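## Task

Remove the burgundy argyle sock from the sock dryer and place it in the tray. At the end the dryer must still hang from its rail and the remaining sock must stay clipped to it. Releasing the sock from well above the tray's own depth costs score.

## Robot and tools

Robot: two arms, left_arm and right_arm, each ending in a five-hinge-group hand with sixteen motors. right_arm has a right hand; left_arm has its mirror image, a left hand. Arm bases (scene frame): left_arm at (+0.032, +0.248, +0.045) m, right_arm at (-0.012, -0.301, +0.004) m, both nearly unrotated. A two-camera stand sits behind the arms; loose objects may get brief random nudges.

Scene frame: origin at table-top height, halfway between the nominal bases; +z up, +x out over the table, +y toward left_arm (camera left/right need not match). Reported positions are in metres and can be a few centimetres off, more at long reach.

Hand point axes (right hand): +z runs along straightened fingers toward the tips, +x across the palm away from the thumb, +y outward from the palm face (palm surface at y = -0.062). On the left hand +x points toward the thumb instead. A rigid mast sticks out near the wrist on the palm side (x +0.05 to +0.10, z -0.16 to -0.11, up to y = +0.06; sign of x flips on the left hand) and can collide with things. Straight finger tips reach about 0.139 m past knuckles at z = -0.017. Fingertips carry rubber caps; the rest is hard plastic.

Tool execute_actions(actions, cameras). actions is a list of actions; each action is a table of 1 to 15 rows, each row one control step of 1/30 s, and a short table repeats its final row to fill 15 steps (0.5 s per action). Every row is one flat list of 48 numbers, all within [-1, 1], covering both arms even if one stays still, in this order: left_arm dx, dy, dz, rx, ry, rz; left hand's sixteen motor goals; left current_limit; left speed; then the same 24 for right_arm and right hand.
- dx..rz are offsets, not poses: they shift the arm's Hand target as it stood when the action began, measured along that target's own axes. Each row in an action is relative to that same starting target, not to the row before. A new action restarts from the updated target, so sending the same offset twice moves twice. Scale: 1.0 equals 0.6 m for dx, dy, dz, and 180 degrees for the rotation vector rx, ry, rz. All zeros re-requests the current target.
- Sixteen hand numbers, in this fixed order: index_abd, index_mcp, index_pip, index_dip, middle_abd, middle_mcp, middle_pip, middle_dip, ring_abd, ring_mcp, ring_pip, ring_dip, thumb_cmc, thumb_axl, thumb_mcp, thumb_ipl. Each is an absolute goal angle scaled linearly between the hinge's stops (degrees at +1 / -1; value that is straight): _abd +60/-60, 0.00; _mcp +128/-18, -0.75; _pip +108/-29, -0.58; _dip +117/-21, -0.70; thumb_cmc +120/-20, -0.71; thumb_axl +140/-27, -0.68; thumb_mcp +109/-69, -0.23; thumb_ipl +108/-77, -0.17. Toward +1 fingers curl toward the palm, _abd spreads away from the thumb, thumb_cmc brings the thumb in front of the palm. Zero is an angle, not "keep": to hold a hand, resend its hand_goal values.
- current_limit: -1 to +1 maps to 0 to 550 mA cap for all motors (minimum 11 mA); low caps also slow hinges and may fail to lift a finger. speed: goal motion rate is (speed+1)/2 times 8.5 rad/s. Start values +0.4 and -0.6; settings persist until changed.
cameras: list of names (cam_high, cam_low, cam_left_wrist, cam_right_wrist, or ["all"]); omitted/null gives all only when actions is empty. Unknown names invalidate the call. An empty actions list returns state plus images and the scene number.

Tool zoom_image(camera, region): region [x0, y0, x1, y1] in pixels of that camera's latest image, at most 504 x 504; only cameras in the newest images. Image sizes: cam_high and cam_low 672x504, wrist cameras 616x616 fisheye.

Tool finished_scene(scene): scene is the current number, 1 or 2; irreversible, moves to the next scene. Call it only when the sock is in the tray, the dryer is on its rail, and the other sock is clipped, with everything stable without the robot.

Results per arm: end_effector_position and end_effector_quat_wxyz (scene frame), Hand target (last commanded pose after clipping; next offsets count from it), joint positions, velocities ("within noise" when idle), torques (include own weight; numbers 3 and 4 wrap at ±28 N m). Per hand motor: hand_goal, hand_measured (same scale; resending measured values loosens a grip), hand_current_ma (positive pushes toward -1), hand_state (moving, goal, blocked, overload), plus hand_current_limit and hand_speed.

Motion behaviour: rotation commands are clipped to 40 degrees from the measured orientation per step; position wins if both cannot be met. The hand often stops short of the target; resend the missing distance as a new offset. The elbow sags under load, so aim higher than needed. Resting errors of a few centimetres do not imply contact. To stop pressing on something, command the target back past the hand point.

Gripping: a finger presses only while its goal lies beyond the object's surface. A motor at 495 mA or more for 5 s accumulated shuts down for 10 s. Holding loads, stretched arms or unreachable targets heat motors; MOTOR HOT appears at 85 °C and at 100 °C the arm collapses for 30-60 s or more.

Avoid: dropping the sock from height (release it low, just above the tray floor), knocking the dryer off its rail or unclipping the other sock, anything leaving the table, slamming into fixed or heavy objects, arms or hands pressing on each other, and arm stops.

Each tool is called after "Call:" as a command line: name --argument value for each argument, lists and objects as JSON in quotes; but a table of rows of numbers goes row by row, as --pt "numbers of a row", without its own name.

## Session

Call:
execute_actions --actions '[]'

Scene clock: 0.00 s.
left_arm: end_effector_position=(+0.7545, +0.4732, +0.2238) hand_goal=(+0.000, -0.754, -0.576, -0.696, +0.000, -0.754, -0.576, -0.696, +0.000, -0.754, -0.576, -0.696, -0.714, -0.678, -0.226, -0.168) hand_measured=(+0.000, -0.754, -0.576, -0.696, +0.000, -0.754, -0.576, -0.696, +0.000, -0.754, -0.576, -0.696, -0.714, -0.678, -0.226, -0.168) hand_current_ma=(+0, +0, +0, +0, +0, +0, +0, +0, +0, +0, +0, +0, +0, +0, +0, +0) hand_state=(goal, goal, goal, goal, goal, goal, goal, goal, goal, goal, goal, goal, goal, goal, goal, goal) hand_current_limit=0.40 hand_speed=-0.60 end_effector_quat_wxyz=(+0.401, +0.852, +0.248, +0.229) | right_arm: end_effector_position=(+0.2678, -0.7197, +0.1375) hand_goal=(+0.000, -0.754, -0.576, -0.696, +0.000, -0.754, -0.576, -0.696, +0.000, -0.754, -0.576, -0.696, -0.714, -0.678, -0.226, -0.168) hand_measured=(+0.000, -0.754, -0.576, -0.696, +0.000, -0.754, -0.576, -0.696, +0.000, -0.754, -0.576, -0.696, -0.714, -0.678, -0.226, -0.168) hand_current_ma=(+0, +0, +0, +0, +0, +0, +0, +0, +0, +0, +0, +0, +0, +0, +0, +0) hand_state=(goal, goal, goal, goal, goal, goal, goal, goal, goal, goal, goal, goal, goal, goal, goal, goal) hand_current_limit=0.40 hand_speed=-0.60 end_effector_quat_wxyz=(+0.070, +0.871, +0.157, +0.460)
Joint positions: left_arm=[0.583 2.19 1.863 -0.904 0.917 1.387] | right_arm=[-1.15 1.379 0.758 -0.491 -0.886 0.237]
Joint velocities: within noise
Joint torques (N m): no reading
Heat: left arm: hottest shoulder 30 °C; right arm: hottest elbow 32 °C.
Hand target: left_arm +0.7590, +0.4761, +0.2279; +0.399, +0.852, +0.244, +0.235 | right_arm +0.2711, -0.7279, +0.1503; +0.083, +0.868, +0.163, +0.462
camera_calibration:
cam_left_wrist: T_world_to_cam=[[-0.742514, -0.0981664, -0.662599, 0.722185], [-0.223952, 0.968659, 0.107452, -0.365199], [0.631284, 0.228175, -0.741227, -0.293225], [0, 0, 0, 1]] pos_world=[0.639553, 0.491554, 0.300414]
cam_right_wrist: T_world_to_cam=[[-0.243199, -0.889723, -0.386326, -0.491778], [-0.955195, 0.288943, -0.0641356, 0.427723], [0.168689, 0.353419, -0.92013, 0.45654], [0, 0, 0, 1]] pos_world=[0.211946, -0.722484, 0.257522]

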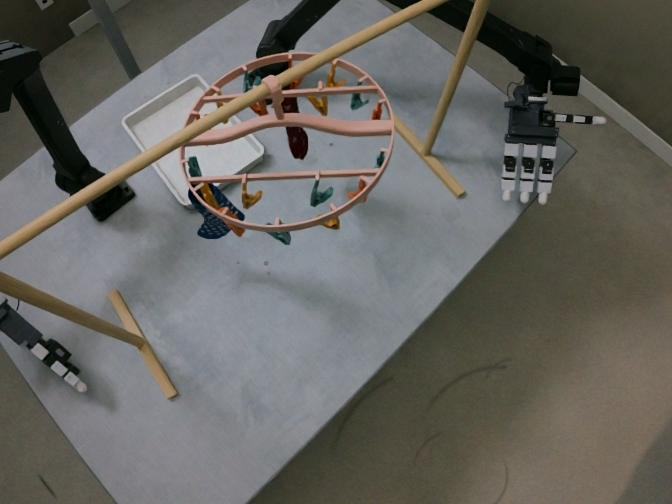

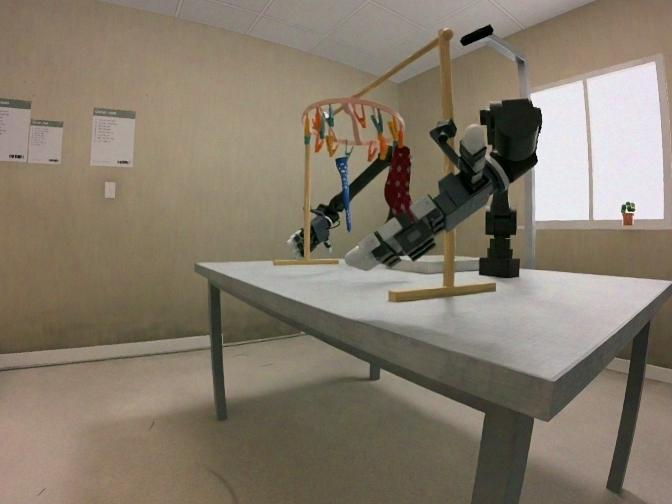

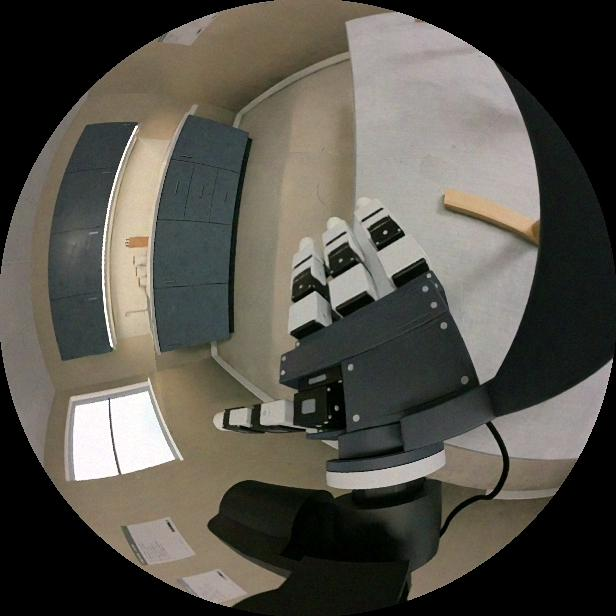

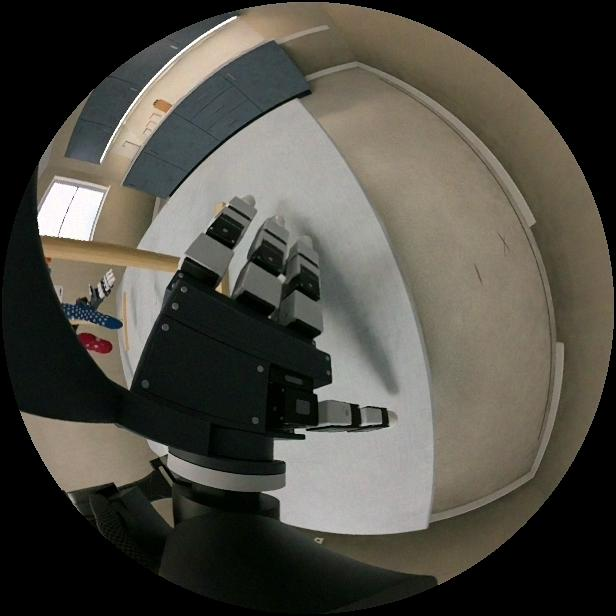

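Call:
zoom_image --camera "cam_high" --region '[110, 40, 430, 280]'

Call:
zoom_image --camera "cam_high" --region '[220, 50, 360, 170]'

Call:
zoom_image --camera "cam_low" --region '[290, 80, 470, 280]'

Scaled by 1.575 from the camera's 672x504 image, which has a finer 960x720 frame.

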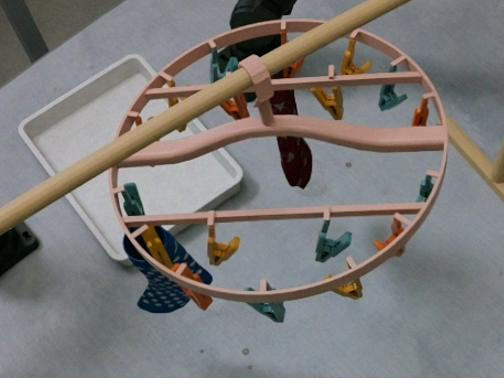

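Scaled by 3.600 from the camera's 672x504 image, which has a finer 960x720 frame.

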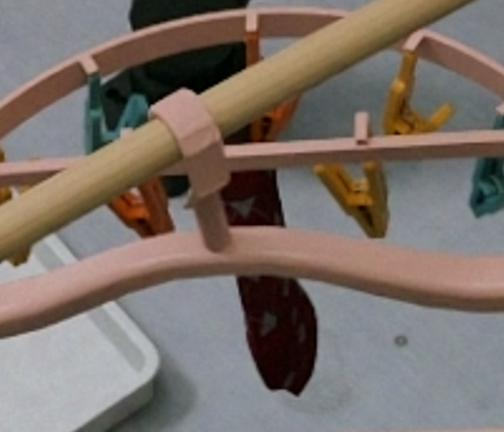

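Scaled by 2.520 from the camera's 672x504 image, which has a finer 960x720 frame.

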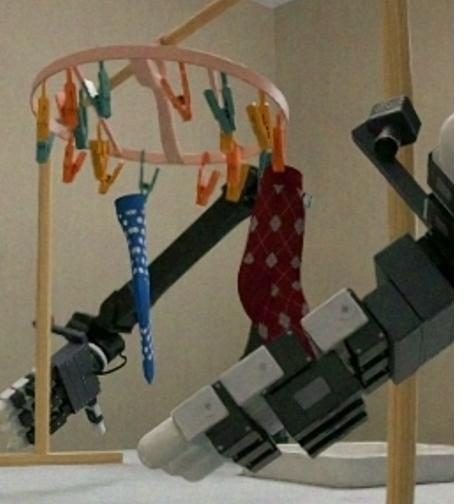

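Call:
execute_actions --actions '[[[0.044,-0.0314,-0.0454,0.0414,0.0119,-0.0112,0,-0.754,-0.576,-0.696,0,-0.754,-0.576,-0.696,0,-0.754,-0.576,-0.696,0.57,-0.678,-0.226,-0.168,0.4,-0.6,0,0,0,0,0,0,0,-0.754,-0.576,-0.696,0,-0.754,-0.576,-0.696,0,-0.754,-0.576,-0.696,-0.714,-0.678,-0.226,-0.168,0.4,-0.6]],[[0.044,-0.0314,-0.0454,0.0414,0.0119,-0.0112,0,-0.754,-0.576,-0.696,0,-0.754,-0.576,-0.696,0,-0.754,-0.576,-0.696,0.57,-0.678,-0.226,-0.168,0.4,-0.6,0,0,0,0,0,0,0,-0.754,-0.576,-0.696,0,-0.754,-0.576,-0.696,0,-0.754,-0.576,-0.696,-0.714,-0.678,-0.226,-0.168,0.4,-0.6]],[[0.017,-0.0688,-0.0489,0.0414,0.0119,-0.0112,0,-0.754,-0.576,-0.696,0,-0.754,-0.576,-0.696,0,-0.754,-0.576,-0.696,0.57,-0.678,-0.226,-0.168,0.4,-0.6,0,0,0,0,0,0,0,-0.754,-0.576,-0.696,0,-0.754,-0.576,-0.696,0,-0.754,-0.576,-0.696,-0.714,-0.678,-0.226,-0.168,0.4,-0.6]],[[0.017,-0.0688,-0.0489,0.0414,0.0119,-0.0112,0,-0.754,-0.576,-0.696,0,-0.754,-0.576,-0.696,0,-0.754,-0.576,-0.696,0.57,-0.678,-0.226,-0.168,0.4,-0.6,0,0,0,0,0,0,0,-0.754,-0.576,-0.696,0,-0.754,-0.576,-0.696,0,-0.754,-0.576,-0.696,-0.714,-0.678,-0.226,-0.168,0.4,-0.6]]]' --cameras '["cam_high","cam_low","cam_left_wrist"]'

Scene clock: 8.27 s.
left_arm: end_effector_position=(+0.6905, +0.6336, +0.2151) hand_goal=(+0.000, -0.754, -0.576, -0.696, +0.000, -0.754, -0.576, -0.696, +0.000, -0.754, -0.576, -0.696, +0.570, -0.678, -0.226, -0.168) hand_measured=(+0.000, -0.758, -0.576, -0.696, +0.000, -0.758, -0.576, -0.696, +0.000, -0.758, -0.576, -0.696, +0.568, -0.678, -0.224, -0.168) hand_current_ma=(+0, -20, -3, +0, +0, -21, -3, +0, +0, -21, -3, +0, -5, +3, +12, +2) hand_state=(goal, goal, goal, goal, goal, goal, goal, goal, goal, goal, goal, goal, goal, goal, goal, goal) hand_current_limit=0.40 hand_speed=-0.60 end_effector_quat_wxyz=(+0.174, +0.886, +0.394, +0.173) | right_arm: end_effector_position=(+0.2678, -0.7197, +0.1375) hand_goal=(+0.000, -0.754, -0.576, -0.696, +0.000, -0.754, -0.576, -0.696, +0.000, -0.754, -0.576, -0.696, -0.714, -0.678, -0.226, -0.168) hand_measured=(+0.000, -0.754, -0.576, -0.696, +0.000, -0.754, -0.576, -0.696, +0.000, -0.754, -0.576, -0.696, -0.714, -0.678, -0.226, -0.168) hand_current_ma=(+0, +1, -1, +0, +0, +1, -1, +0, +0, +1, -1, +0, +0, +1, +0, +0) hand_state=(goal, goal, goal, goal, goal, goal, goal, goal, goal, goal, goal, goal, goal, goal, goal, goal) hand_current_limit=0.40 hand_speed=-0.60 end_effector_quat_wxyz=(+0.070, +0.871, +0.157, +0.460)
Joint positions: left_arm=[0.754 2.156 2.01 -1.182 0.435 1.402] | right_arm=[-1.15 1.379 0.758 -0.491 -0.886 0.237]
Joint torques (N m): left_arm=[-0.21 -27.11 15.28 0.76 0.41 0.11] | right_arm=[0.09 -8.41 8.53 0.83 -1.04 -0.2]
Heat: left arm: hottest shoulder 31 °C; right arm: hottest elbow 33 °C.
Hand target: left_arm +0.6982, +0.6446, +0.2450; +0.163, +0.887, +0.384, +0.199 | right_arm +0.2711, -0.7279, +0.1503; +0.083, +0.868, +0.163, +0.462
Off the commanded pose: left_arm 0.033 m, 3 deg | right_arm 0.016 m, 2 deg.
camera_calibration:
cam_left_wrist: T_world_to_cam=[[-0.89389, -0.166103, -0.416378, 0.779164], [-0.379348, 0.775188, 0.505152, -0.389614], [0.238864, 0.609502, -0.755944, -0.263403], [0, 0, 0, 1]] pos_world=[0.611606, 0.59199, 0.322123]
Images, in order (width x height): cam_high 672x504, cam_low 672x504, cam_left_wrist 616x616.

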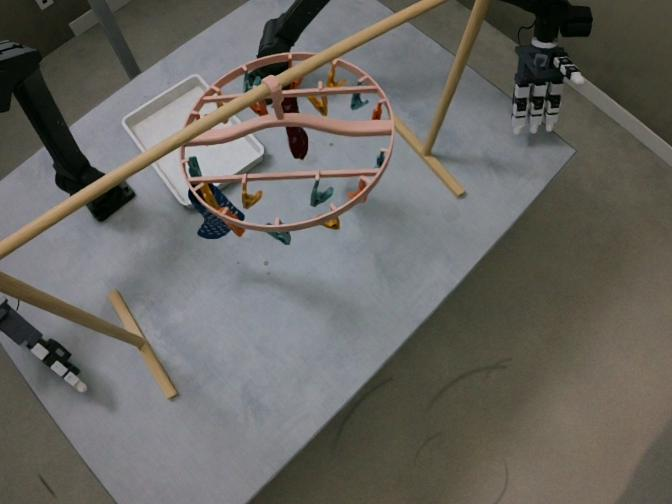

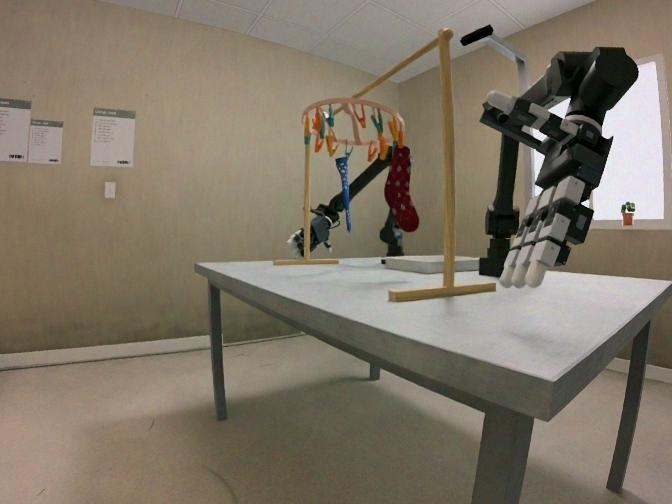

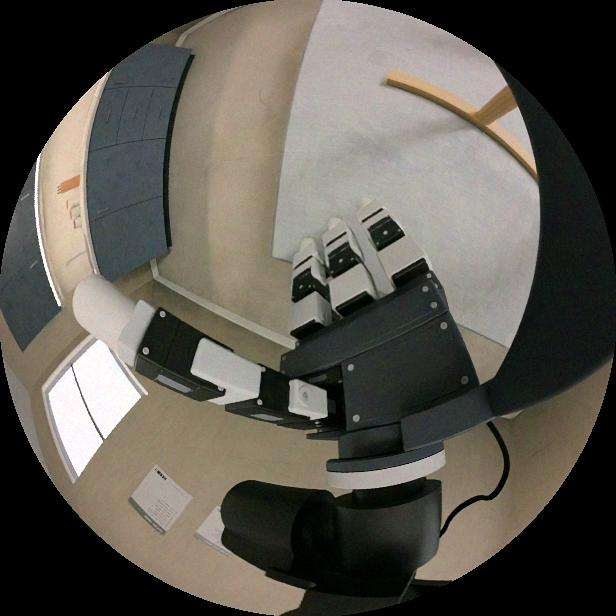

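Call:
execute_actions --actions '[[[-0.0319,-0.0822,-0.0407,0.0414,0.0119,-0.0112,0,-0.754,-0.576,-0.696,0,-0.754,-0.576,-0.696,0,-0.754,-0.576,-0.696,0.57,-0.678,-0.226,-0.168,0.4,-0.6,0,0,0,0,0,0,0,-0.754,-0.576,-0.696,0,-0.754,-0.576,-0.696,0,-0.754,-0.576,-0.696,-0.714,-0.678,-0.226,-0.168,0.4,-0.6]],[[-0.0319,-0.0822,-0.0407,0.0414,0.0119,-0.0112,0,-0.754,-0.576,-0.696,0,-0.754,-0.576,-0.696,0,-0.754,-0.576,-0.696,0.57,-0.678,-0.226,-0.168,0.4,-0.6,0,0,0,0,0,0,0,-0.754,-0.576,-0.696,0,-0.754,-0.576,-0.696,0,-0.754,-0.576,-0.696,-0.714,-0.678,-0.226,-0.168,0.4,-0.6]],[[-0.0413,-0.077,-0.0304,0.0414,0.0119,-0.0112,0,-0.754,-0.576,-0.696,0,-0.754,-0.576,-0.696,0,-0.754,-0.576,-0.696,0.57,-0.678,-0.226,-0.168,0.4,-0.6,0,0,0,0,0,0,0,-0.754,-0.576,-0.696,0,-0.754,-0.576,-0.696,0,-0.754,-0.576,-0.696,-0.714,-0.678,-0.226,-0.168,0.4,-0.6]],[[-0.0413,-0.077,-0.0304,0.0414,0.0119,-0.0112,0,-0.754,-0.576,-0.696,0,-0.754,-0.576,-0.696,0,-0.754,-0.576,-0.696,0.57,-0.678,-0.226,-0.168,0.4,-0.6,0,0,0,0,0,0,0,-0.754,-0.576,-0.696,0,-0.754,-0.576,-0.696,0,-0.754,-0.576,-0.696,-0.714,-0.678,-0.226,-0.168,0.4,-0.6]]]' --cameras '["cam_high","cam_left_wrist"]'

Scene clock: 11.17 s.
left_arm: end_effector_position=(+0.4843, +0.6895, +0.2505) hand_goal=(+0.000, -0.754, -0.576, -0.696, +0.000, -0.754, -0.576, -0.696, +0.000, -0.754, -0.576, -0.696, +0.570, -0.678, -0.226, -0.168) hand_measured=(+0.000, -0.754, -0.576, -0.696, +0.000, -0.754, -0.576, -0.696, +0.000, -0.754, -0.576, -0.696, +0.572, -0.678, -0.224, -0.168) hand_current_ma=(+0, +2, -3, +0, +0, +2, -3, +0, +0, +2, -3, +0, +4, +3, +15, +2) hand_state=(goal, goal, goal, goal, goal, goal, goal, goal, goal, goal, goal, goal, goal, goal, goal, goal) hand_current_limit=0.40 hand_speed=-0.60 end_effector_quat_wxyz=(-0.083, +0.854, +0.493, +0.148) | right_arm: end_effector_position=(+0.2678, -0.7197, +0.1375) hand_goal=(+0.000, -0.754, -0.576, -0.696, +0.000, -0.754, -0.576, -0.696, +0.000, -0.754, -0.576, -0.696, -0.714, -0.678, -0.226, -0.168) hand_measured=(+0.000, -0.754, -0.576, -0.696, +0.000, -0.754, -0.576, -0.696, +0.000, -0.754, -0.576, -0.696, -0.714, -0.678, -0.226, -0.168) hand_current_ma=(+0, +1, -1, +0, +0, +1, -1, +0, +0, +1, -1, +0, +0, +1, +0, +0) hand_state=(goal, goal, goal, goal, goal, goal, goal, goal, goal, goal, goal, goal, goal, goal, goal, goal) hand_current_limit=0.40 hand_speed=-0.60 end_effector_quat_wxyz=(+0.070, +0.871, +0.157, +0.460)
Joint positions: left_arm=[0.92 1.693 1.517 -1.057 -0.049 1.421] | right_arm=[-1.15 1.379 0.758 -0.491 -0.886 0.237]
Joint torques (N m): left_arm=[-0.26 -19.49 8.95 1.87 -0.1 0.02] | right_arm=[-0.09 -8.47 8.51 0.84 -1.04 -0.2]
Heat: left arm: hottest shoulder 31 °C; right arm: hottest elbow 33 °C.
Hand target: left_arm +0.4783, +0.6919, +0.2457; -0.085, +0.853, +0.494, +0.147 | right_arm +0.2711, -0.7279, +0.1503; +0.083, +0.868, +0.163, +0.462
Off the commanded pose: left_arm 0.008 m, 0 deg | right_arm 0.016 m, 2 deg.
camera_calibration:
cam_left_wrist: T_world_to_cam=[[-0.921007, -0.294203, -0.255325, 0.680036], [-0.360162, 0.393378, 0.845894, -0.360424], [-0.148426, 0.871033, -0.468265, -0.286298], [0, 0, 0, 1]] pos_world=[0.454013, 0.591227, 0.344448]
Images, in order (width x height): cam_high 672x504, cam_left_wrist 616x616.

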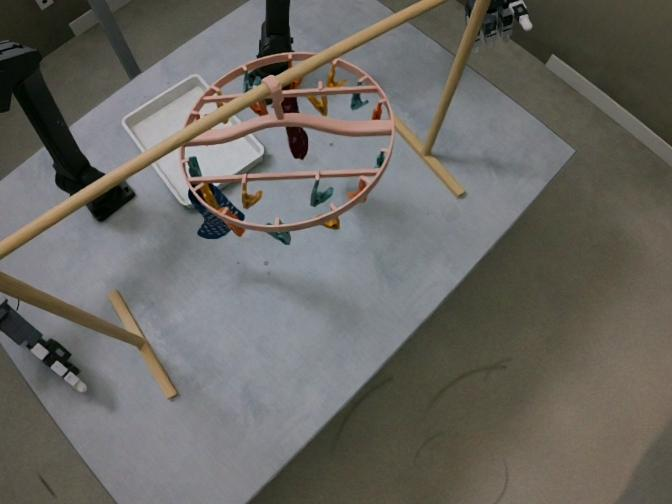

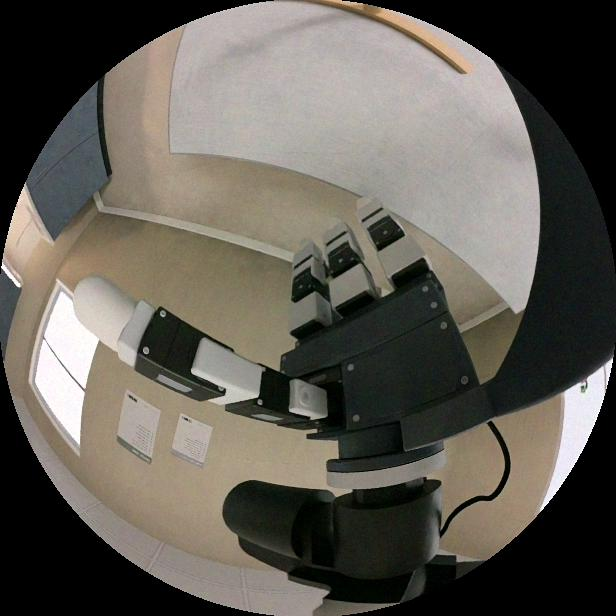

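Call:
execute_actions --actions '[[[-0.0811,-0.0132,-0.044,0,0,0,0,-0.754,-0.576,-0.696,0,-0.754,-0.576,-0.696,0,-0.754,-0.576,-0.696,0.57,-0.678,-0.226,-0.168,0.4,-0.6,0,0,0,0,0,0,0,-0.754,-0.576,-0.696,0,-0.754,-0.576,-0.696,0,-0.754,-0.576,-0.696,-0.714,-0.678,-0.226,-0.168,0.4,-0.6]],[[-0.0811,-0.0132,-0.044,0,0,0,0,-0.754,-0.576,-0.696,0,-0.754,-0.576,-0.696,0,-0.754,-0.576,-0.696,0.57,-0.678,-0.226,-0.168,0.4,-0.6,0,0,0,0,0,0,0,-0.754,-0.576,-0.696,0,-0.754,-0.576,-0.696,0,-0.754,-0.576,-0.696,-0.714,-0.678,-0.226,-0.168,0.4,-0.6]],[[-0.0811,-0.0132,-0.044,0,0,0,0,-0.754,-0.576,-0.696,0,-0.754,-0.576,-0.696,0,-0.754,-0.576,-0.696,0.57,-0.678,-0.226,-0.168,0.4,-0.6,0,0,0,0,0,0,0,-0.754,-0.576,-0.696,0,-0.754,-0.576,-0.696,0,-0.754,-0.576,-0.696,-0.714,-0.678,-0.226,-0.168,0.4,-0.6]],[[-0.0811,-0.0132,-0.044,0,0,0,0,-0.754,-0.576,-0.696,0,-0.754,-0.576,-0.696,0,-0.754,-0.576,-0.696,0.57,-0.678,-0.226,-0.168,0.4,-0.6,0,0,0,0,0,0,0,-0.754,-0.576,-0.696,0,-0.754,-0.576,-0.696,0,-0.754,-0.576,-0.696,-0.714,-0.678,-0.226,-0.168,0.4,-0.6]],[[-0.0811,-0.0132,-0.044,0,0,0,0,-0.754,-0.576,-0.696,0,-0.754,-0.576,-0.696,0,-0.754,-0.576,-0.696,0.57,-0.678,-0.226,-0.168,0.4,-0.6,0,0,0,0,0,0,0,-0.754,-0.576,-0.696,0,-0.754,-0.576,-0.696,0,-0.754,-0.576,-0.696,-0.714,-0.678,-0.226,-0.168,0.4,-0.6]],[[-0.0811,-0.0132,-0.044,0,0,0,0,-0.754,-0.576,-0.696,0,-0.754,-0.576,-0.696,0,-0.754,-0.576,-0.696,0.57,-0.678,-0.226,-0.168,0.4,-0.6,0,0,0,0,0,0,0,-0.754,-0.576,-0.696,0,-0.754,-0.576,-0.696,0,-0.754,-0.576,-0.696,-0.714,-0.678,-0.226,-0.168,0.4,-0.6]]]' --cameras '["cam_high","cam_left_wrist"]'

Scene clock: 16.13 s.
left_arm: end_effector_position=(+0.2759, +0.4340, +0.3058) hand_goal=(+0.000, -0.754, -0.576, -0.696, +0.000, -0.754, -0.576, -0.696, +0.000, -0.754, -0.576, -0.696, +0.570, -0.678, -0.226, -0.168) hand_measured=(+0.000, -0.754, -0.576, -0.696, +0.000, -0.754, -0.576, -0.696, +0.000, -0.754, -0.576, -0.696, +0.572, -0.678, -0.224, -0.168) hand_current_ma=(+0, +2, -3, +0, +0, +2, -3, +0, +0, +2, -3, +0, +8, +3, +15, +2) hand_state=(goal, goal, goal, goal, goal, goal, goal, goal, goal, goal, goal, goal, goal, goal, goal, goal) hand_current_limit=0.40 hand_speed=-0.60 end_effector_quat_wxyz=(-0.089, +0.851, +0.492, +0.158) | right_arm: end_effector_position=(+0.2678, -0.7197, +0.1375) hand_goal=(+0.000, -0.754, -0.576, -0.696, +0.000, -0.754, -0.576, -0.696, +0.000, -0.754, -0.576, -0.696, -0.714, -0.678, -0.226, -0.168) hand_measured=(+0.000, -0.754, -0.576, -0.696, +0.000, -0.754, -0.576, -0.696, +0.000, -0.754, -0.576, -0.696, -0.714, -0.678, -0.226, -0.168) hand_current_ma=(+0, +1, -1, +0, +0, +1, -1, +0, +0, +1, -1, +0, +0, +1, +0, +0) hand_state=(goal, goal, goal, goal, goal, goal, goal, goal, goal, goal, goal, goal, goal, goal, goal, goal) hand_current_limit=0.40 hand_speed=-0.60 end_effector_quat_wxyz=(+0.070, +0.871, +0.157, +0.460)
Joint positions: left_arm=[0.92 0.768 0.877 -1.319 -0.053 1.421] | right_arm=[-1.15 1.379 0.758 -0.491 -0.886 0.237]
Joint torques (N m): left_arm=[-1.03 -3.84 9.32 0.98 -0.08 -0.11] | right_arm=[-0.03 -8.47 8.53 0.85 -1.04 -0.2]
Heat: left arm: hottest shoulder 32 °C; right arm: hottest elbow 34 °C.
Hand target: left_arm +0.2737, +0.4310, +0.2974; -0.085, +0.853, +0.494, +0.147 | right_arm +0.2711, -0.7279, +0.1503; +0.083, +0.868, +0.163, +0.462
Off the commanded pose: left_arm 0.009 m, 1 deg | right_arm 0.016 m, 2 deg.
camera_calibration:
cam_left_wrist: T_world_to_cam=[[-0.917412, -0.29, -0.272497, 0.42956], [-0.370961, 0.375415, 0.849383, -0.372048], [-0.144021, 0.88032, -0.451989, -0.079], [0, 0, 0, 1]] pos_world=[0.24469, 0.33379, 0.397358]
Images, in order (width x height): cam_high 672x504, cam_left_wrist 616x616.

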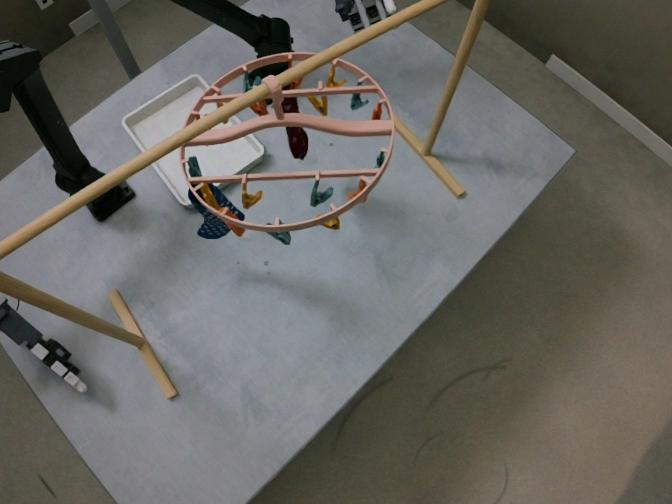

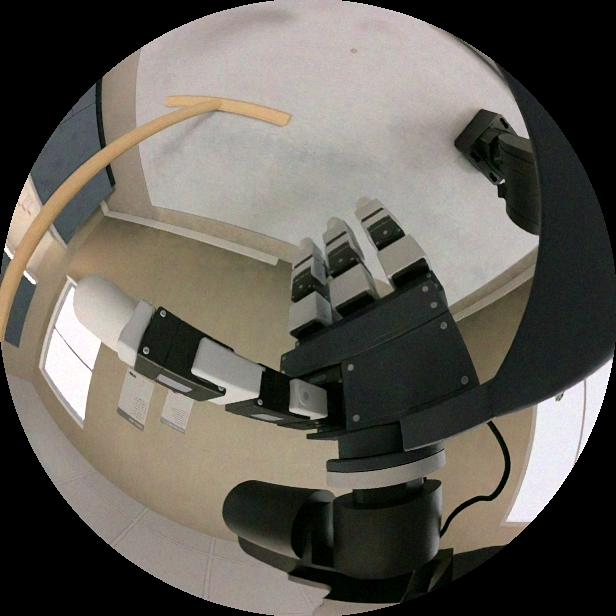

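Call:
execute_actions --actions '[[[-0.0403,0.0488,-0.0143,-0.013,0,0.0367,0,-0.754,-0.576,-0.696,0,-0.754,-0.576,-0.696,0,-0.754,-0.576,-0.696,0.57,-0.678,-0.226,-0.168,0.4,-0.6,0,0,0,0,0,0,0,-0.754,-0.576,-0.696,0,-0.754,-0.576,-0.696,0,-0.754,-0.576,-0.696,-0.714,-0.678,-0.226,-0.168,0.4,-0.6]],[[-0.0403,0.0488,-0.0143,-0.013,0,0.0367,0,-0.754,-0.576,-0.696,0,-0.754,-0.576,-0.696,0,-0.754,-0.576,-0.696,0.57,-0.678,-0.226,-0.168,0.4,-0.6,0,0,0,0,0,0,0,-0.754,-0.576,-0.696,0,-0.754,-0.576,-0.696,0,-0.754,-0.576,-0.696,-0.714,-0.678,-0.226,-0.168,0.4,-0.6]],[[-0.0403,0.0488,-0.0143,-0.013,0,0.0367,0,-0.754,-0.576,-0.696,0,-0.754,-0.576,-0.696,0,-0.754,-0.576,-0.696,0.57,-0.678,-0.226,-0.168,0.4,-0.6,0,0,0,0,0,0,0,-0.754,-0.576,-0.696,0,-0.754,-0.576,-0.696,0,-0.754,-0.576,-0.696,-0.714,-0.678,-0.226,-0.168,0.4,-0.6]],[[-0.0403,0.0488,-0.0143,-0.013,0,0.0367,0,-0.754,-0.576,-0.696,0,-0.754,-0.576,-0.696,0,-0.754,-0.576,-0.696,0.57,-0.678,-0.226,-0.168,0.4,-0.6,0,0,0,0,0,0,0,-0.754,-0.576,-0.696,0,-0.754,-0.576,-0.696,0,-0.754,-0.576,-0.696,-0.714,-0.678,-0.226,-0.168,0.4,-0.6]]]' --cameras '["cam_high","cam_left_wrist"]'

Scene clock: 18.87 s.
left_arm: end_effector_position=(+0.2995, +0.2836, +0.3046) hand_goal=(+0.000, -0.754, -0.576, -0.696, +0.000, -0.754, -0.576, -0.696, +0.000, -0.754, -0.576, -0.696, +0.570, -0.678, -0.226, -0.168) hand_measured=(+0.000, -0.754, -0.576, -0.696, +0.000, -0.754, -0.576, -0.696, +0.000, -0.754, -0.576, -0.696, +0.572, -0.678, -0.224, -0.168) hand_current_ma=(+0, +3, -3, +0, +0, +3, -3, +0, +0, +4, -3, +0, +8, +3, +15, +2) hand_state=(goal, goal, goal, goal, goal, goal, goal, goal, goal, goal, goal, goal, goal, goal, goal, goal) hand_current_limit=0.40 hand_speed=-0.60 end_effector_quat_wxyz=(-0.049, +0.945, +0.274, +0.171) | right_arm: end_effector_position=(+0.2678, -0.7197, +0.1375) hand_goal=(+0.000, -0.754, -0.576, -0.696, +0.000, -0.754, -0.576, -0.696, +0.000, -0.754, -0.576, -0.696, -0.714, -0.678, -0.226, -0.168) hand_measured=(+0.000, -0.754, -0.576, -0.696, +0.000, -0.754, -0.576, -0.696, +0.000, -0.754, -0.576, -0.696, -0.714, -0.678, -0.226, -0.168) hand_current_ma=(+0, +1, -1, +0, +0, +1, -1, +0, +0, +1, -1, +0, +0, +1, +0, +0) hand_state=(goal, goal, goal, goal, goal, goal, goal, goal, goal, goal, goal, goal, goal, goal, goal, goal) hand_current_limit=0.40 hand_speed=-0.60 end_effector_quat_wxyz=(+0.070, +0.871, +0.157, +0.460)
Joint positions: left_arm=[0.43 0.657 0.836 -1.396 -0.057 1.415] | right_arm=[-1.15 1.379 0.758 -0.491 -0.886 0.237]
Joint torques (N m): left_arm=[-1.96 -2.73 9.07 0.91 -0.14 -0.19] | right_arm=[-0.03 -8.47 8.51 0.84 -1.03 -0.19]
Heat: left arm: hottest shoulder 32 °C; right arm: hottest elbow 34 °C.
Hand target: left_arm +0.2961, +0.2784, +0.2973; -0.047, +0.947, +0.272, +0.163 | right_arm +0.2711, -0.7279, +0.1503; +0.083, +0.868, +0.163, +0.462
Off the commanded pose: left_arm 0.010 m, 1 deg | right_arm 0.016 m, 2 deg.
camera_calibration:
cam_left_wrist: T_world_to_cam=[[-0.948953, 0.169073, -0.266276, 0.284605], [-0.148422, 0.505542, 0.84994, -0.409563], [0.278315, 0.846074, -0.454642, -0.059672], [0, 0, 0, 1]] pos_world=[0.225897, 0.209419, 0.396758]
Images, in order (width x height): cam_high 672x504, cam_left_wrist 616x616.

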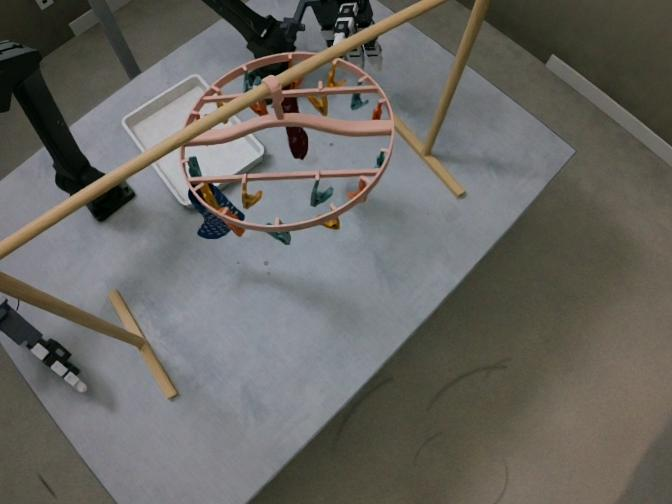

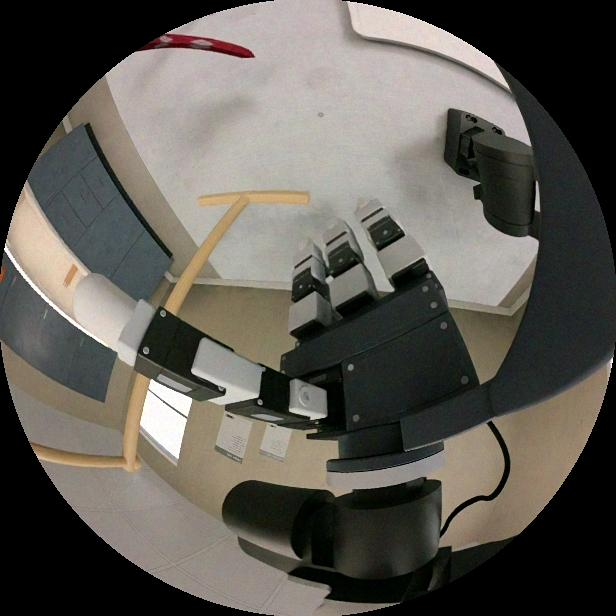

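Call:
execute_actions --actions '[[[0.0198,0.039,-0.007,-0.0458,0.0595,0.0323,0,-0.754,-0.576,-0.696,0,-0.754,-0.576,-0.696,0,-0.754,-0.576,-0.696,0.57,-0.678,-0.226,-0.168,0.4,-0.6,0,0,0,0,0,0,0,-0.754,-0.576,-0.696,0,-0.754,-0.576,-0.696,0,-0.754,-0.576,-0.696,-0.714,-0.678,-0.226,-0.168,0.4,-0.6]],[[0.0241,0.037,0.0026,-0.0458,0.0595,0.0323,0,-0.754,-0.576,-0.696,0,-0.754,-0.576,-0.696,0,-0.754,-0.576,-0.696,0.57,-0.678,-0.226,-0.168,0.4,-0.6,0,0,0,0,0,0,0,-0.754,-0.576,-0.696,0,-0.754,-0.576,-0.696,0,-0.754,-0.576,-0.696,-0.714,-0.678,-0.226,-0.168,0.4,-0.6]],[[0.0262,0.0333,0.0124,-0.0458,0.0595,0.0323,0,-0.754,-0.576,-0.696,0,-0.754,-0.576,-0.696,0,-0.754,-0.576,-0.696,0.57,-0.678,-0.226,-0.168,0.4,-0.6,0,0,0,0,0,0,0,-0.754,-0.576,-0.696,0,-0.754,-0.576,-0.696,0,-0.754,-0.576,-0.696,-0.714,-0.678,-0.226,-0.168,0.4,-0.6]],[[0.0261,0.0281,0.0218,-0.0458,0.0595,0.0323,0,-0.754,-0.576,-0.696,0,-0.754,-0.576,-0.696,0,-0.754,-0.576,-0.696,0.57,-0.678,-0.226,-0.168,0.4,-0.6,0,0,0,0,0,0,0,-0.754,-0.576,-0.696,0,-0.754,-0.576,-0.696,0,-0.754,-0.576,-0.696,-0.714,-0.678,-0.226,-0.168,0.4,-0.6]]]' --cameras '["cam_high","cam_low","cam_left_wrist"]'

Scene clock: 22.17 s.
left_arm: end_effector_position=(+0.3786, +0.2192, +0.3379) hand_goal=(+0.000, -0.754, -0.576, -0.696, +0.000, -0.754, -0.576, -0.696, +0.000, -0.754, -0.576, -0.696, +0.570, -0.678, -0.226, -0.168) hand_measured=(+0.002, -0.756, -0.576, -0.696, +0.002, -0.754, -0.576, -0.696, +0.002, -0.754, -0.576, -0.696, +0.576, -0.678, -0.224, -0.168) hand_current_ma=(+6, -4, -3, +0, +6, -4, -3, +0, +6, -3, -3, +0, +26, +3, +15, +2) hand_state=(goal, goal, goal, goal, goal, goal, goal, goal, goal, goal, goal, goal, goal, goal, goal, goal) hand_current_limit=0.40 hand_speed=-0.60 end_effector_quat_wxyz=(+0.089, +0.831, -0.009, +0.549) | right_arm: end_effector_position=(+0.2678, -0.7197, +0.1375) hand_goal=(+0.000, -0.754, -0.576, -0.696, +0.000, -0.754, -0.576, -0.696, +0.000, -0.754, -0.576, -0.696, -0.714, -0.678, -0.226, -0.168) hand_measured=(+0.000, -0.754, -0.576, -0.696, +0.000, -0.754, -0.576, -0.696, +0.000, -0.754, -0.576, -0.696, -0.714, -0.678, -0.226, -0.168) hand_current_ma=(+0, +1, -1, +0, +0, +1, -1, +0, +0, +1, -1, +0, +0, +1, +0, +0) hand_state=(goal, goal, goal, goal, goal, goal, goal, goal, goal, goal, goal, goal, goal, goal, goal, goal) hand_current_limit=0.40 hand_speed=-0.60 end_effector_quat_wxyz=(+0.070, +0.871, +0.157, +0.460)
Joint positions: left_arm=[0.437 0.647 0.507 -0.318 0.529 1.664] | right_arm=[-1.15 1.379 0.758 -0.491 -0.886 0.237]
Joint torques (N m): left_arm=[-0.62 -3.14 9.81 3.19 0.34 -0.13] | right_arm=[-0.03 -8.47 8.51 0.87 -1.04 -0.2]
Heat: left arm: hottest shoulder 31 °C; right arm: hottest elbow 34 °C.
Hand target: left_arm +0.3790, +0.2202, +0.3289; +0.090, +0.833, -0.008, +0.546 | right_arm +0.2711, -0.7279, +0.1503; +0.083, +0.868, +0.163, +0.462
Off the commanded pose: left_arm 0.009 m, 0 deg | right_arm 0.016 m, 2 deg.
camera_calibration:
cam_left_wrist: T_world_to_cam=[[-0.228907, 0.577643, -0.783537, 0.191927], [-0.44919, 0.651412, 0.611466, -0.231043], [0.863615, 0.491926, 0.110359, -0.347039], [0, 0, 0, 1]] pos_world=[0.239859, 0.210357, 0.329956]
Images, in order (width x height): cam_high 672x504, cam_low 672x504, cam_left_wrist 616x616.

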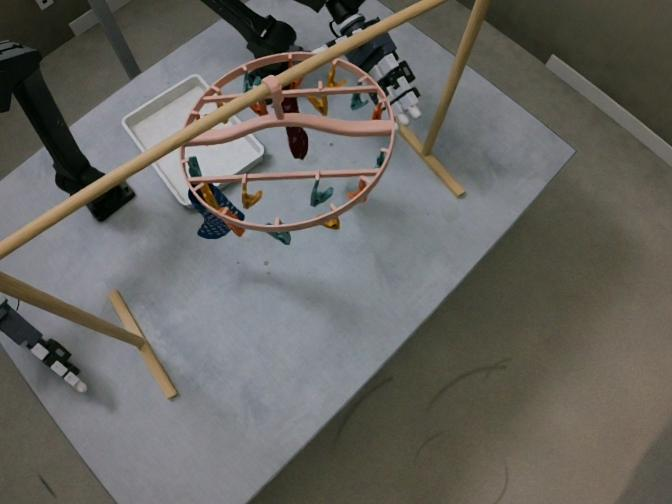

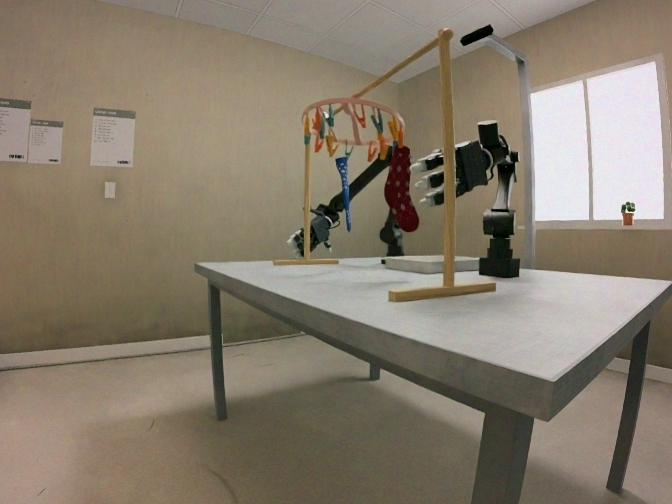

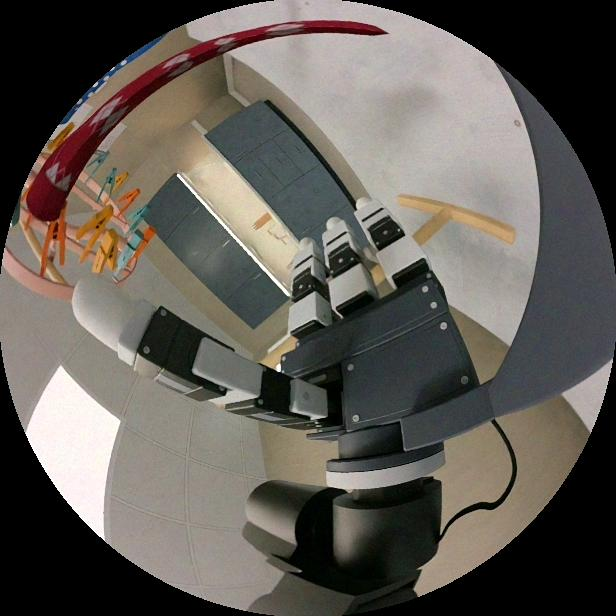

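Call:
execute_actions --actions '[[[0.0017,0.0435,-0.0062,-0.0458,0.0595,0.0323,0,-0.754,-0.576,-0.696,0,-0.754,-0.576,-0.696,0,-0.754,-0.576,-0.696,0.57,-0.678,-0.226,-0.168,0.4,-0.6,0,0,0,0,0,0,0,-0.754,-0.576,-0.696,0,-0.754,-0.576,-0.696,0,-0.754,-0.576,-0.696,-0.714,-0.678,-0.226,-0.168,0.4,-0.6]],[[0.0071,0.0428,0.0005,-0.0458,0.0595,0.0323,0,-0.754,-0.576,-0.696,0,-0.754,-0.576,-0.696,0,-0.754,-0.576,-0.696,0.57,-0.678,-0.226,-0.168,0.4,-0.6,0,0,0,0,0,0,0,-0.754,-0.576,-0.696,0,-0.754,-0.576,-0.696,0,-0.754,-0.576,-0.696,-0.714,-0.678,-0.226,-0.168,0.4,-0.6]]]' --cameras '["cam_high","cam_low","cam_left_wrist"]'

Call:
zoom_image --camera "cam_high" --region '[230, 10, 430, 190]'

Call:
zoom_image --camera "cam_low" --region '[290, 80, 470, 260]'

Scene clock: 24.60 s.
left_arm: end_effector_position=(+0.3692, +0.1765, +0.3488) hand_goal=(+0.000, -0.754, -0.576, -0.696, +0.000, -0.754, -0.576, -0.696, +0.000, -0.754, -0.576, -0.696, +0.570, -0.678, -0.226, -0.168) hand_measured=(+0.002, -0.756, -0.576, -0.696, +0.002, -0.756, -0.576, -0.696, +0.002, -0.756, -0.576, -0.696, +0.576, -0.678, -0.224, -0.168) hand_current_ma=(+9, -5, -3, +0, +9, -5, -3, +0, +9, -5, -3, +0, +31, +3, +13, +2) hand_state=(goal, goal, goal, goal, goal, goal, goal, goal, goal, goal, goal, goal, goal, goal, goal, goal) hand_current_limit=0.40 hand_speed=-0.60 end_effector_quat_wxyz=(+0.140, +0.689, -0.152, +0.694) | right_arm: end_effector_position=(+0.2678, -0.7197, +0.1375) hand_goal=(+0.000, -0.754, -0.576, -0.696, +0.000, -0.754, -0.576, -0.696, +0.000, -0.754, -0.576, -0.696, -0.714, -0.678, -0.226, -0.168) hand_measured=(+0.000, -0.754, -0.576, -0.696, +0.000, -0.754, -0.576, -0.696, +0.000, -0.754, -0.576, -0.696, -0.714, -0.678, -0.226, -0.168) hand_current_ma=(+0, +1, -1, +0, +0, +1, -1, +0, +0, +1, -1, +0, +0, +1, +0, +0) hand_state=(goal, goal, goal, goal, goal, goal, goal, goal, goal, goal, goal, goal, goal, goal, goal, goal) hand_current_limit=0.40 hand_speed=-0.60 end_effector_quat_wxyz=(+0.070, +0.871, +0.157, +0.460)
Joint positions: left_arm=[0.38 0.809 0.35 0.464 0.764 1.586] | right_arm=[-1.15 1.379 0.758 -0.491 -0.886 0.237]
Joint torques (N m): left_arm=[-2.02 -3.37 8.88 3.14 0.07 -0.27] | right_arm=[-0.03 -8.41 8.53 0.83 -1.04 -0.2]
Heat: left arm: hottest shoulder 31 °C; right arm: hottest elbow 34 °C.
Hand target: left_arm +0.3671, +0.1705, +0.3412; +0.153, +0.691, -0.153, +0.690 | right_arm +0.2711, -0.7279, +0.1503; +0.083, +0.868, +0.163, +0.462
Off the commanded pose: left_arm 0.010 m, 2 deg | right_arm 0.016 m, 2 deg.
camera_calibration:
cam_left_wrist: T_world_to_cam=[[0.270126, 0.607568, -0.746922, 0.020675], [-0.482589, 0.756718, 0.441006, -0.160943], [0.83315, 0.24133, 0.497615, -0.398726], [0, 0, 0, 1]] pos_world=[0.248944, 0.205452, 0.284831]
Images, in order (width x height): cam_high 672x504, cam_low 672x504, cam_left_wrist 616x616.

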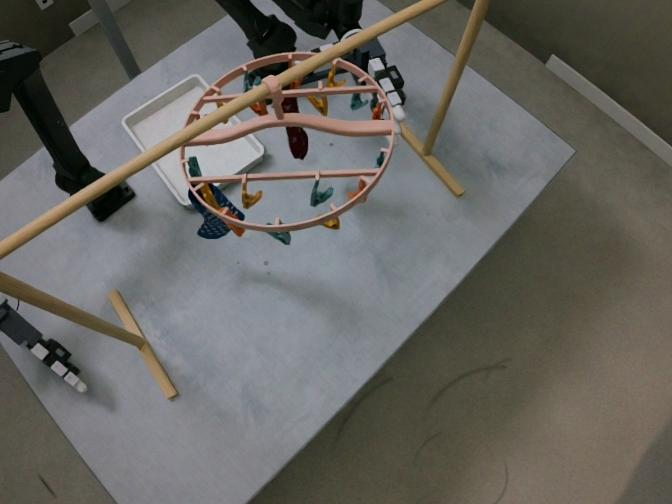

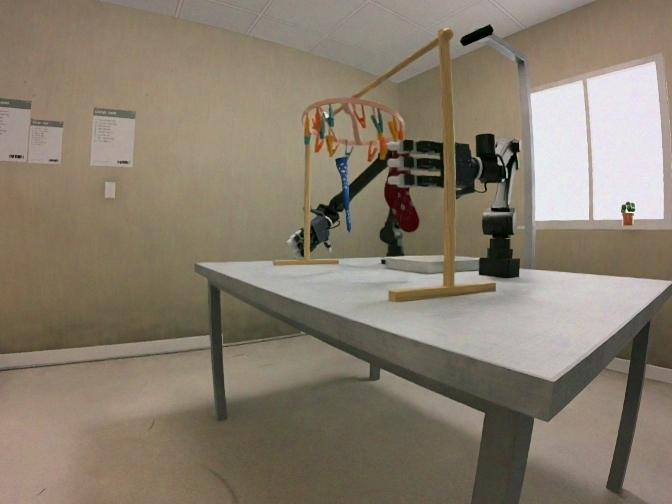

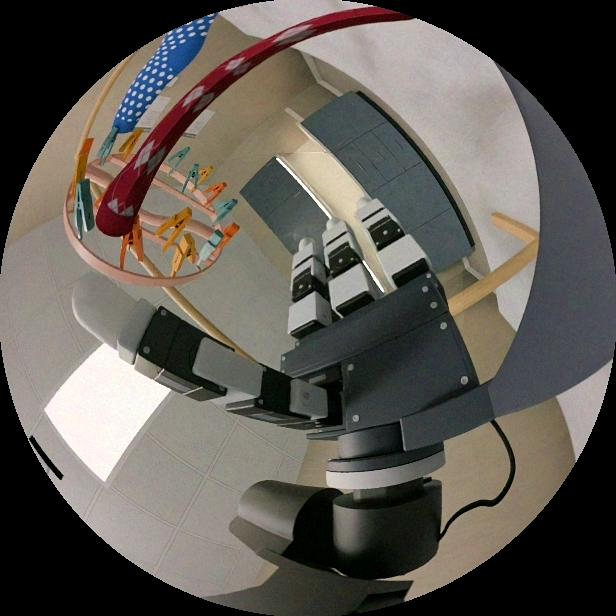

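Scaled by 2.520 from the camera's 672x504 image, which has a finer 960x720 frame.

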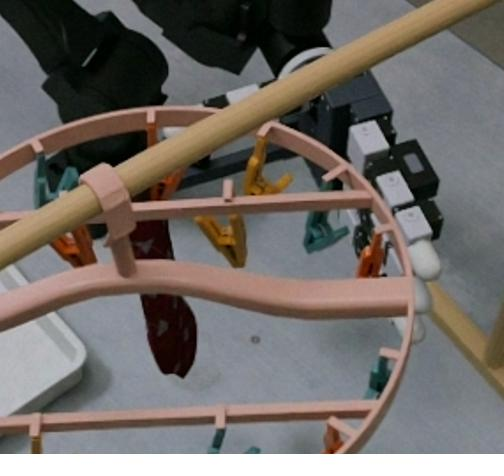

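Scaled by 2.800 from the camera's 672x504 image, which has a finer 960x720 frame.

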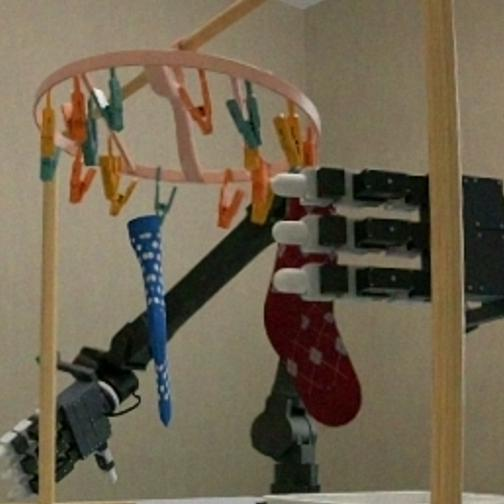

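Call:
execute_actions --actions '[[[-0.0115,0.0457,0.0021,0,0,0,0,-0.754,-0.576,-0.696,0,-0.754,-0.576,-0.696,0,-0.754,-0.576,-0.696,0.57,-0.678,-0.226,-0.168,0.4,-0.6,0,0,0,0,0,0,0,-0.754,-0.576,-0.696,0,-0.754,-0.576,-0.696,0,-0.754,-0.576,-0.696,-0.714,-0.678,-0.226,-0.168,0.4,-0.6]],[[-0.0115,0.0507,0.0021,0,0,0,0,-0.754,-0.576,-0.696,0,-0.754,-0.576,-0.696,0,-0.754,-0.576,-0.696,0.57,-0.678,-0.226,-0.168,0.4,-0.6,0,0,0,0,0,0,0,-0.754,-0.576,-0.696,0,-0.754,-0.576,-0.696,0,-0.754,-0.576,-0.696,-0.714,-0.678,-0.226,-0.168,0.4,-0.6]],[[0,0.0507,0.0021,0,0,0,0,-0.754,-0.576,-0.696,0,-0.754,-0.576,-0.696,0,-0.754,-0.576,-0.696,0.57,-0.678,-0.226,-0.168,0.4,-0.6,0,0,0,0,0,0,0,-0.754,-0.576,-0.696,0,-0.754,-0.576,-0.696,0,-0.754,-0.576,-0.696,-0.714,-0.678,-0.226,-0.168,0.4,-0.6]]]' --cameras '["cam_high","cam_low","cam_left_wrist"]'

Call:
zoom_image --camera "cam_low" --region '[290, 80, 470, 260]'

Scene clock: 27.43 s.
left_arm: end_effector_position=(+0.3379, +0.0935, +0.3347) hand_goal=(+0.000, -0.754, -0.576, -0.696, +0.000, -0.754, -0.576, -0.696, +0.000, -0.754, -0.576, -0.696, +0.570, -0.678, -0.226, -0.168) hand_measured=(+0.002, -0.754, -0.576, -0.696, +0.002, -0.754, -0.576, -0.696, +0.002, -0.754, -0.576, -0.696, +0.578, -0.678, -0.224, -0.168) hand_current_ma=(+9, -2, -3, +0, +9, -2, -3, +0, +9, -2, -3, +0, +33, +3, +8, +2) hand_state=(goal, goal, goal, goal, goal, goal, goal, goal, goal, goal, goal, goal, goal, goal, goal, goal) hand_current_limit=0.40 hand_speed=-0.60 end_effector_quat_wxyz=(+0.143, +0.685, -0.153, +0.698) | right_arm: end_effector_position=(+0.2678, -0.7197, +0.1375) hand_goal=(+0.000, -0.754, -0.576, -0.696, +0.000, -0.754, -0.576, -0.696, +0.000, -0.754, -0.576, -0.696, -0.714, -0.678, -0.226, -0.168) hand_measured=(+0.000, -0.754, -0.576, -0.696, +0.000, -0.754, -0.576, -0.696, +0.000, -0.754, -0.576, -0.696, -0.714, -0.678, -0.226, -0.168) hand_current_ma=(+0, +1, -1, +0, +0, +1, -1, +0, +0, +1, -1, +0, +0, +1, +0, +0) hand_state=(goal, goal, goal, goal, goal, goal, goal, goal, goal, goal, goal, goal, goal, goal, goal, goal) hand_current_limit=0.40 hand_speed=-0.60 end_effector_quat_wxyz=(+0.070, +0.871, +0.157, +0.460)
Joint positions: left_arm=[0.003 0.622 0.242 0.396 0.394 1.581] | right_arm=[-1.15 1.379 0.758 -0.491 -0.886 0.237]
Joint torques (N m): left_arm=[-1.9 -3.49 9.76 2.35 -0.14 -0.3] | right_arm=[0.09 -8.47 8.54 0.85 -1.04 -0.2]
Heat: left arm: hottest shoulder 31 °C; right arm: hottest elbow 34 °C.
Hand target: left_arm +0.3333, +0.0890, +0.3275; +0.153, +0.691, -0.152, +0.690 | right_arm +0.2711, -0.7279, +0.1503; +0.083, +0.868, +0.163, +0.462
Off the commanded pose: left_arm 0.010 m, 2 deg | right_arm 0.016 m, 2 deg.
camera_calibration:
cam_left_wrist: T_world_to_cam=[[0.281071, 0.600944, -0.748242, 0.0665009], [-0.482091, 0.762573, 0.43136, -0.104492], [0.829812, 0.239478, 0.504047, -0.346356], [0, 0, 0, 1]] pos_world=[0.218344, 0.122664, 0.269412]
Images, in order (width x height): cam_high 672x504, cam_low 672x504, cam_left_wrist 616x616.

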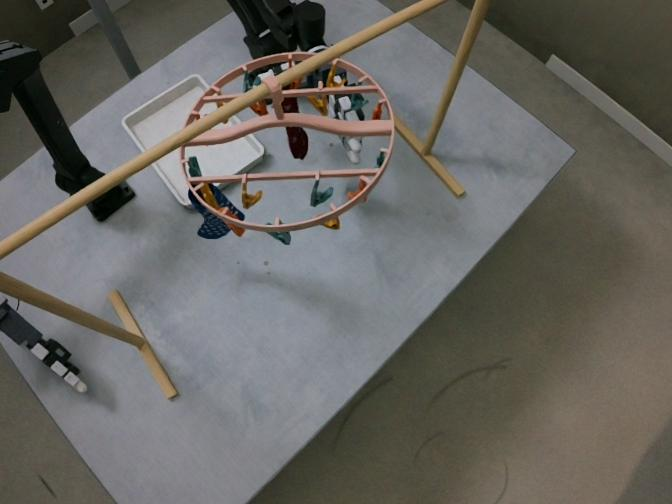

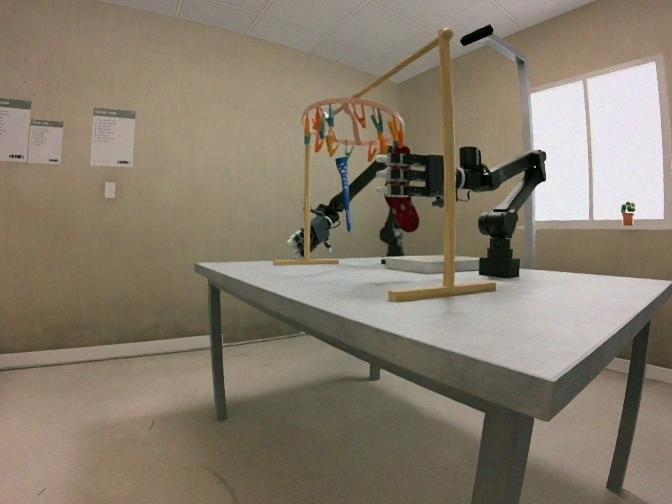

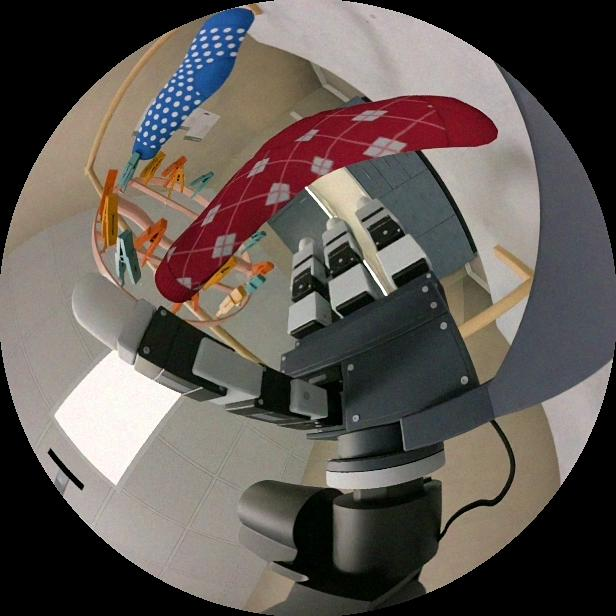

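Scaled by 2.800 from the camera's 672x504 image, which has a finer 960x720 frame.

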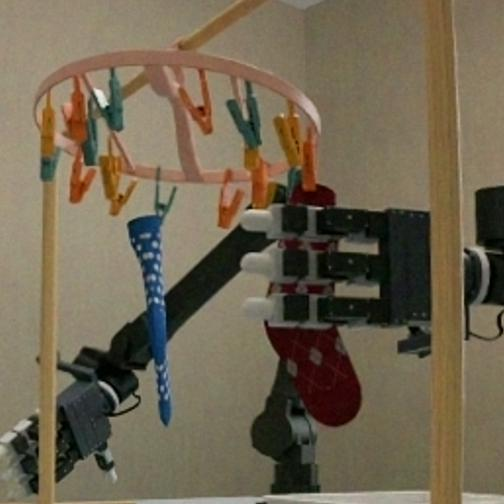

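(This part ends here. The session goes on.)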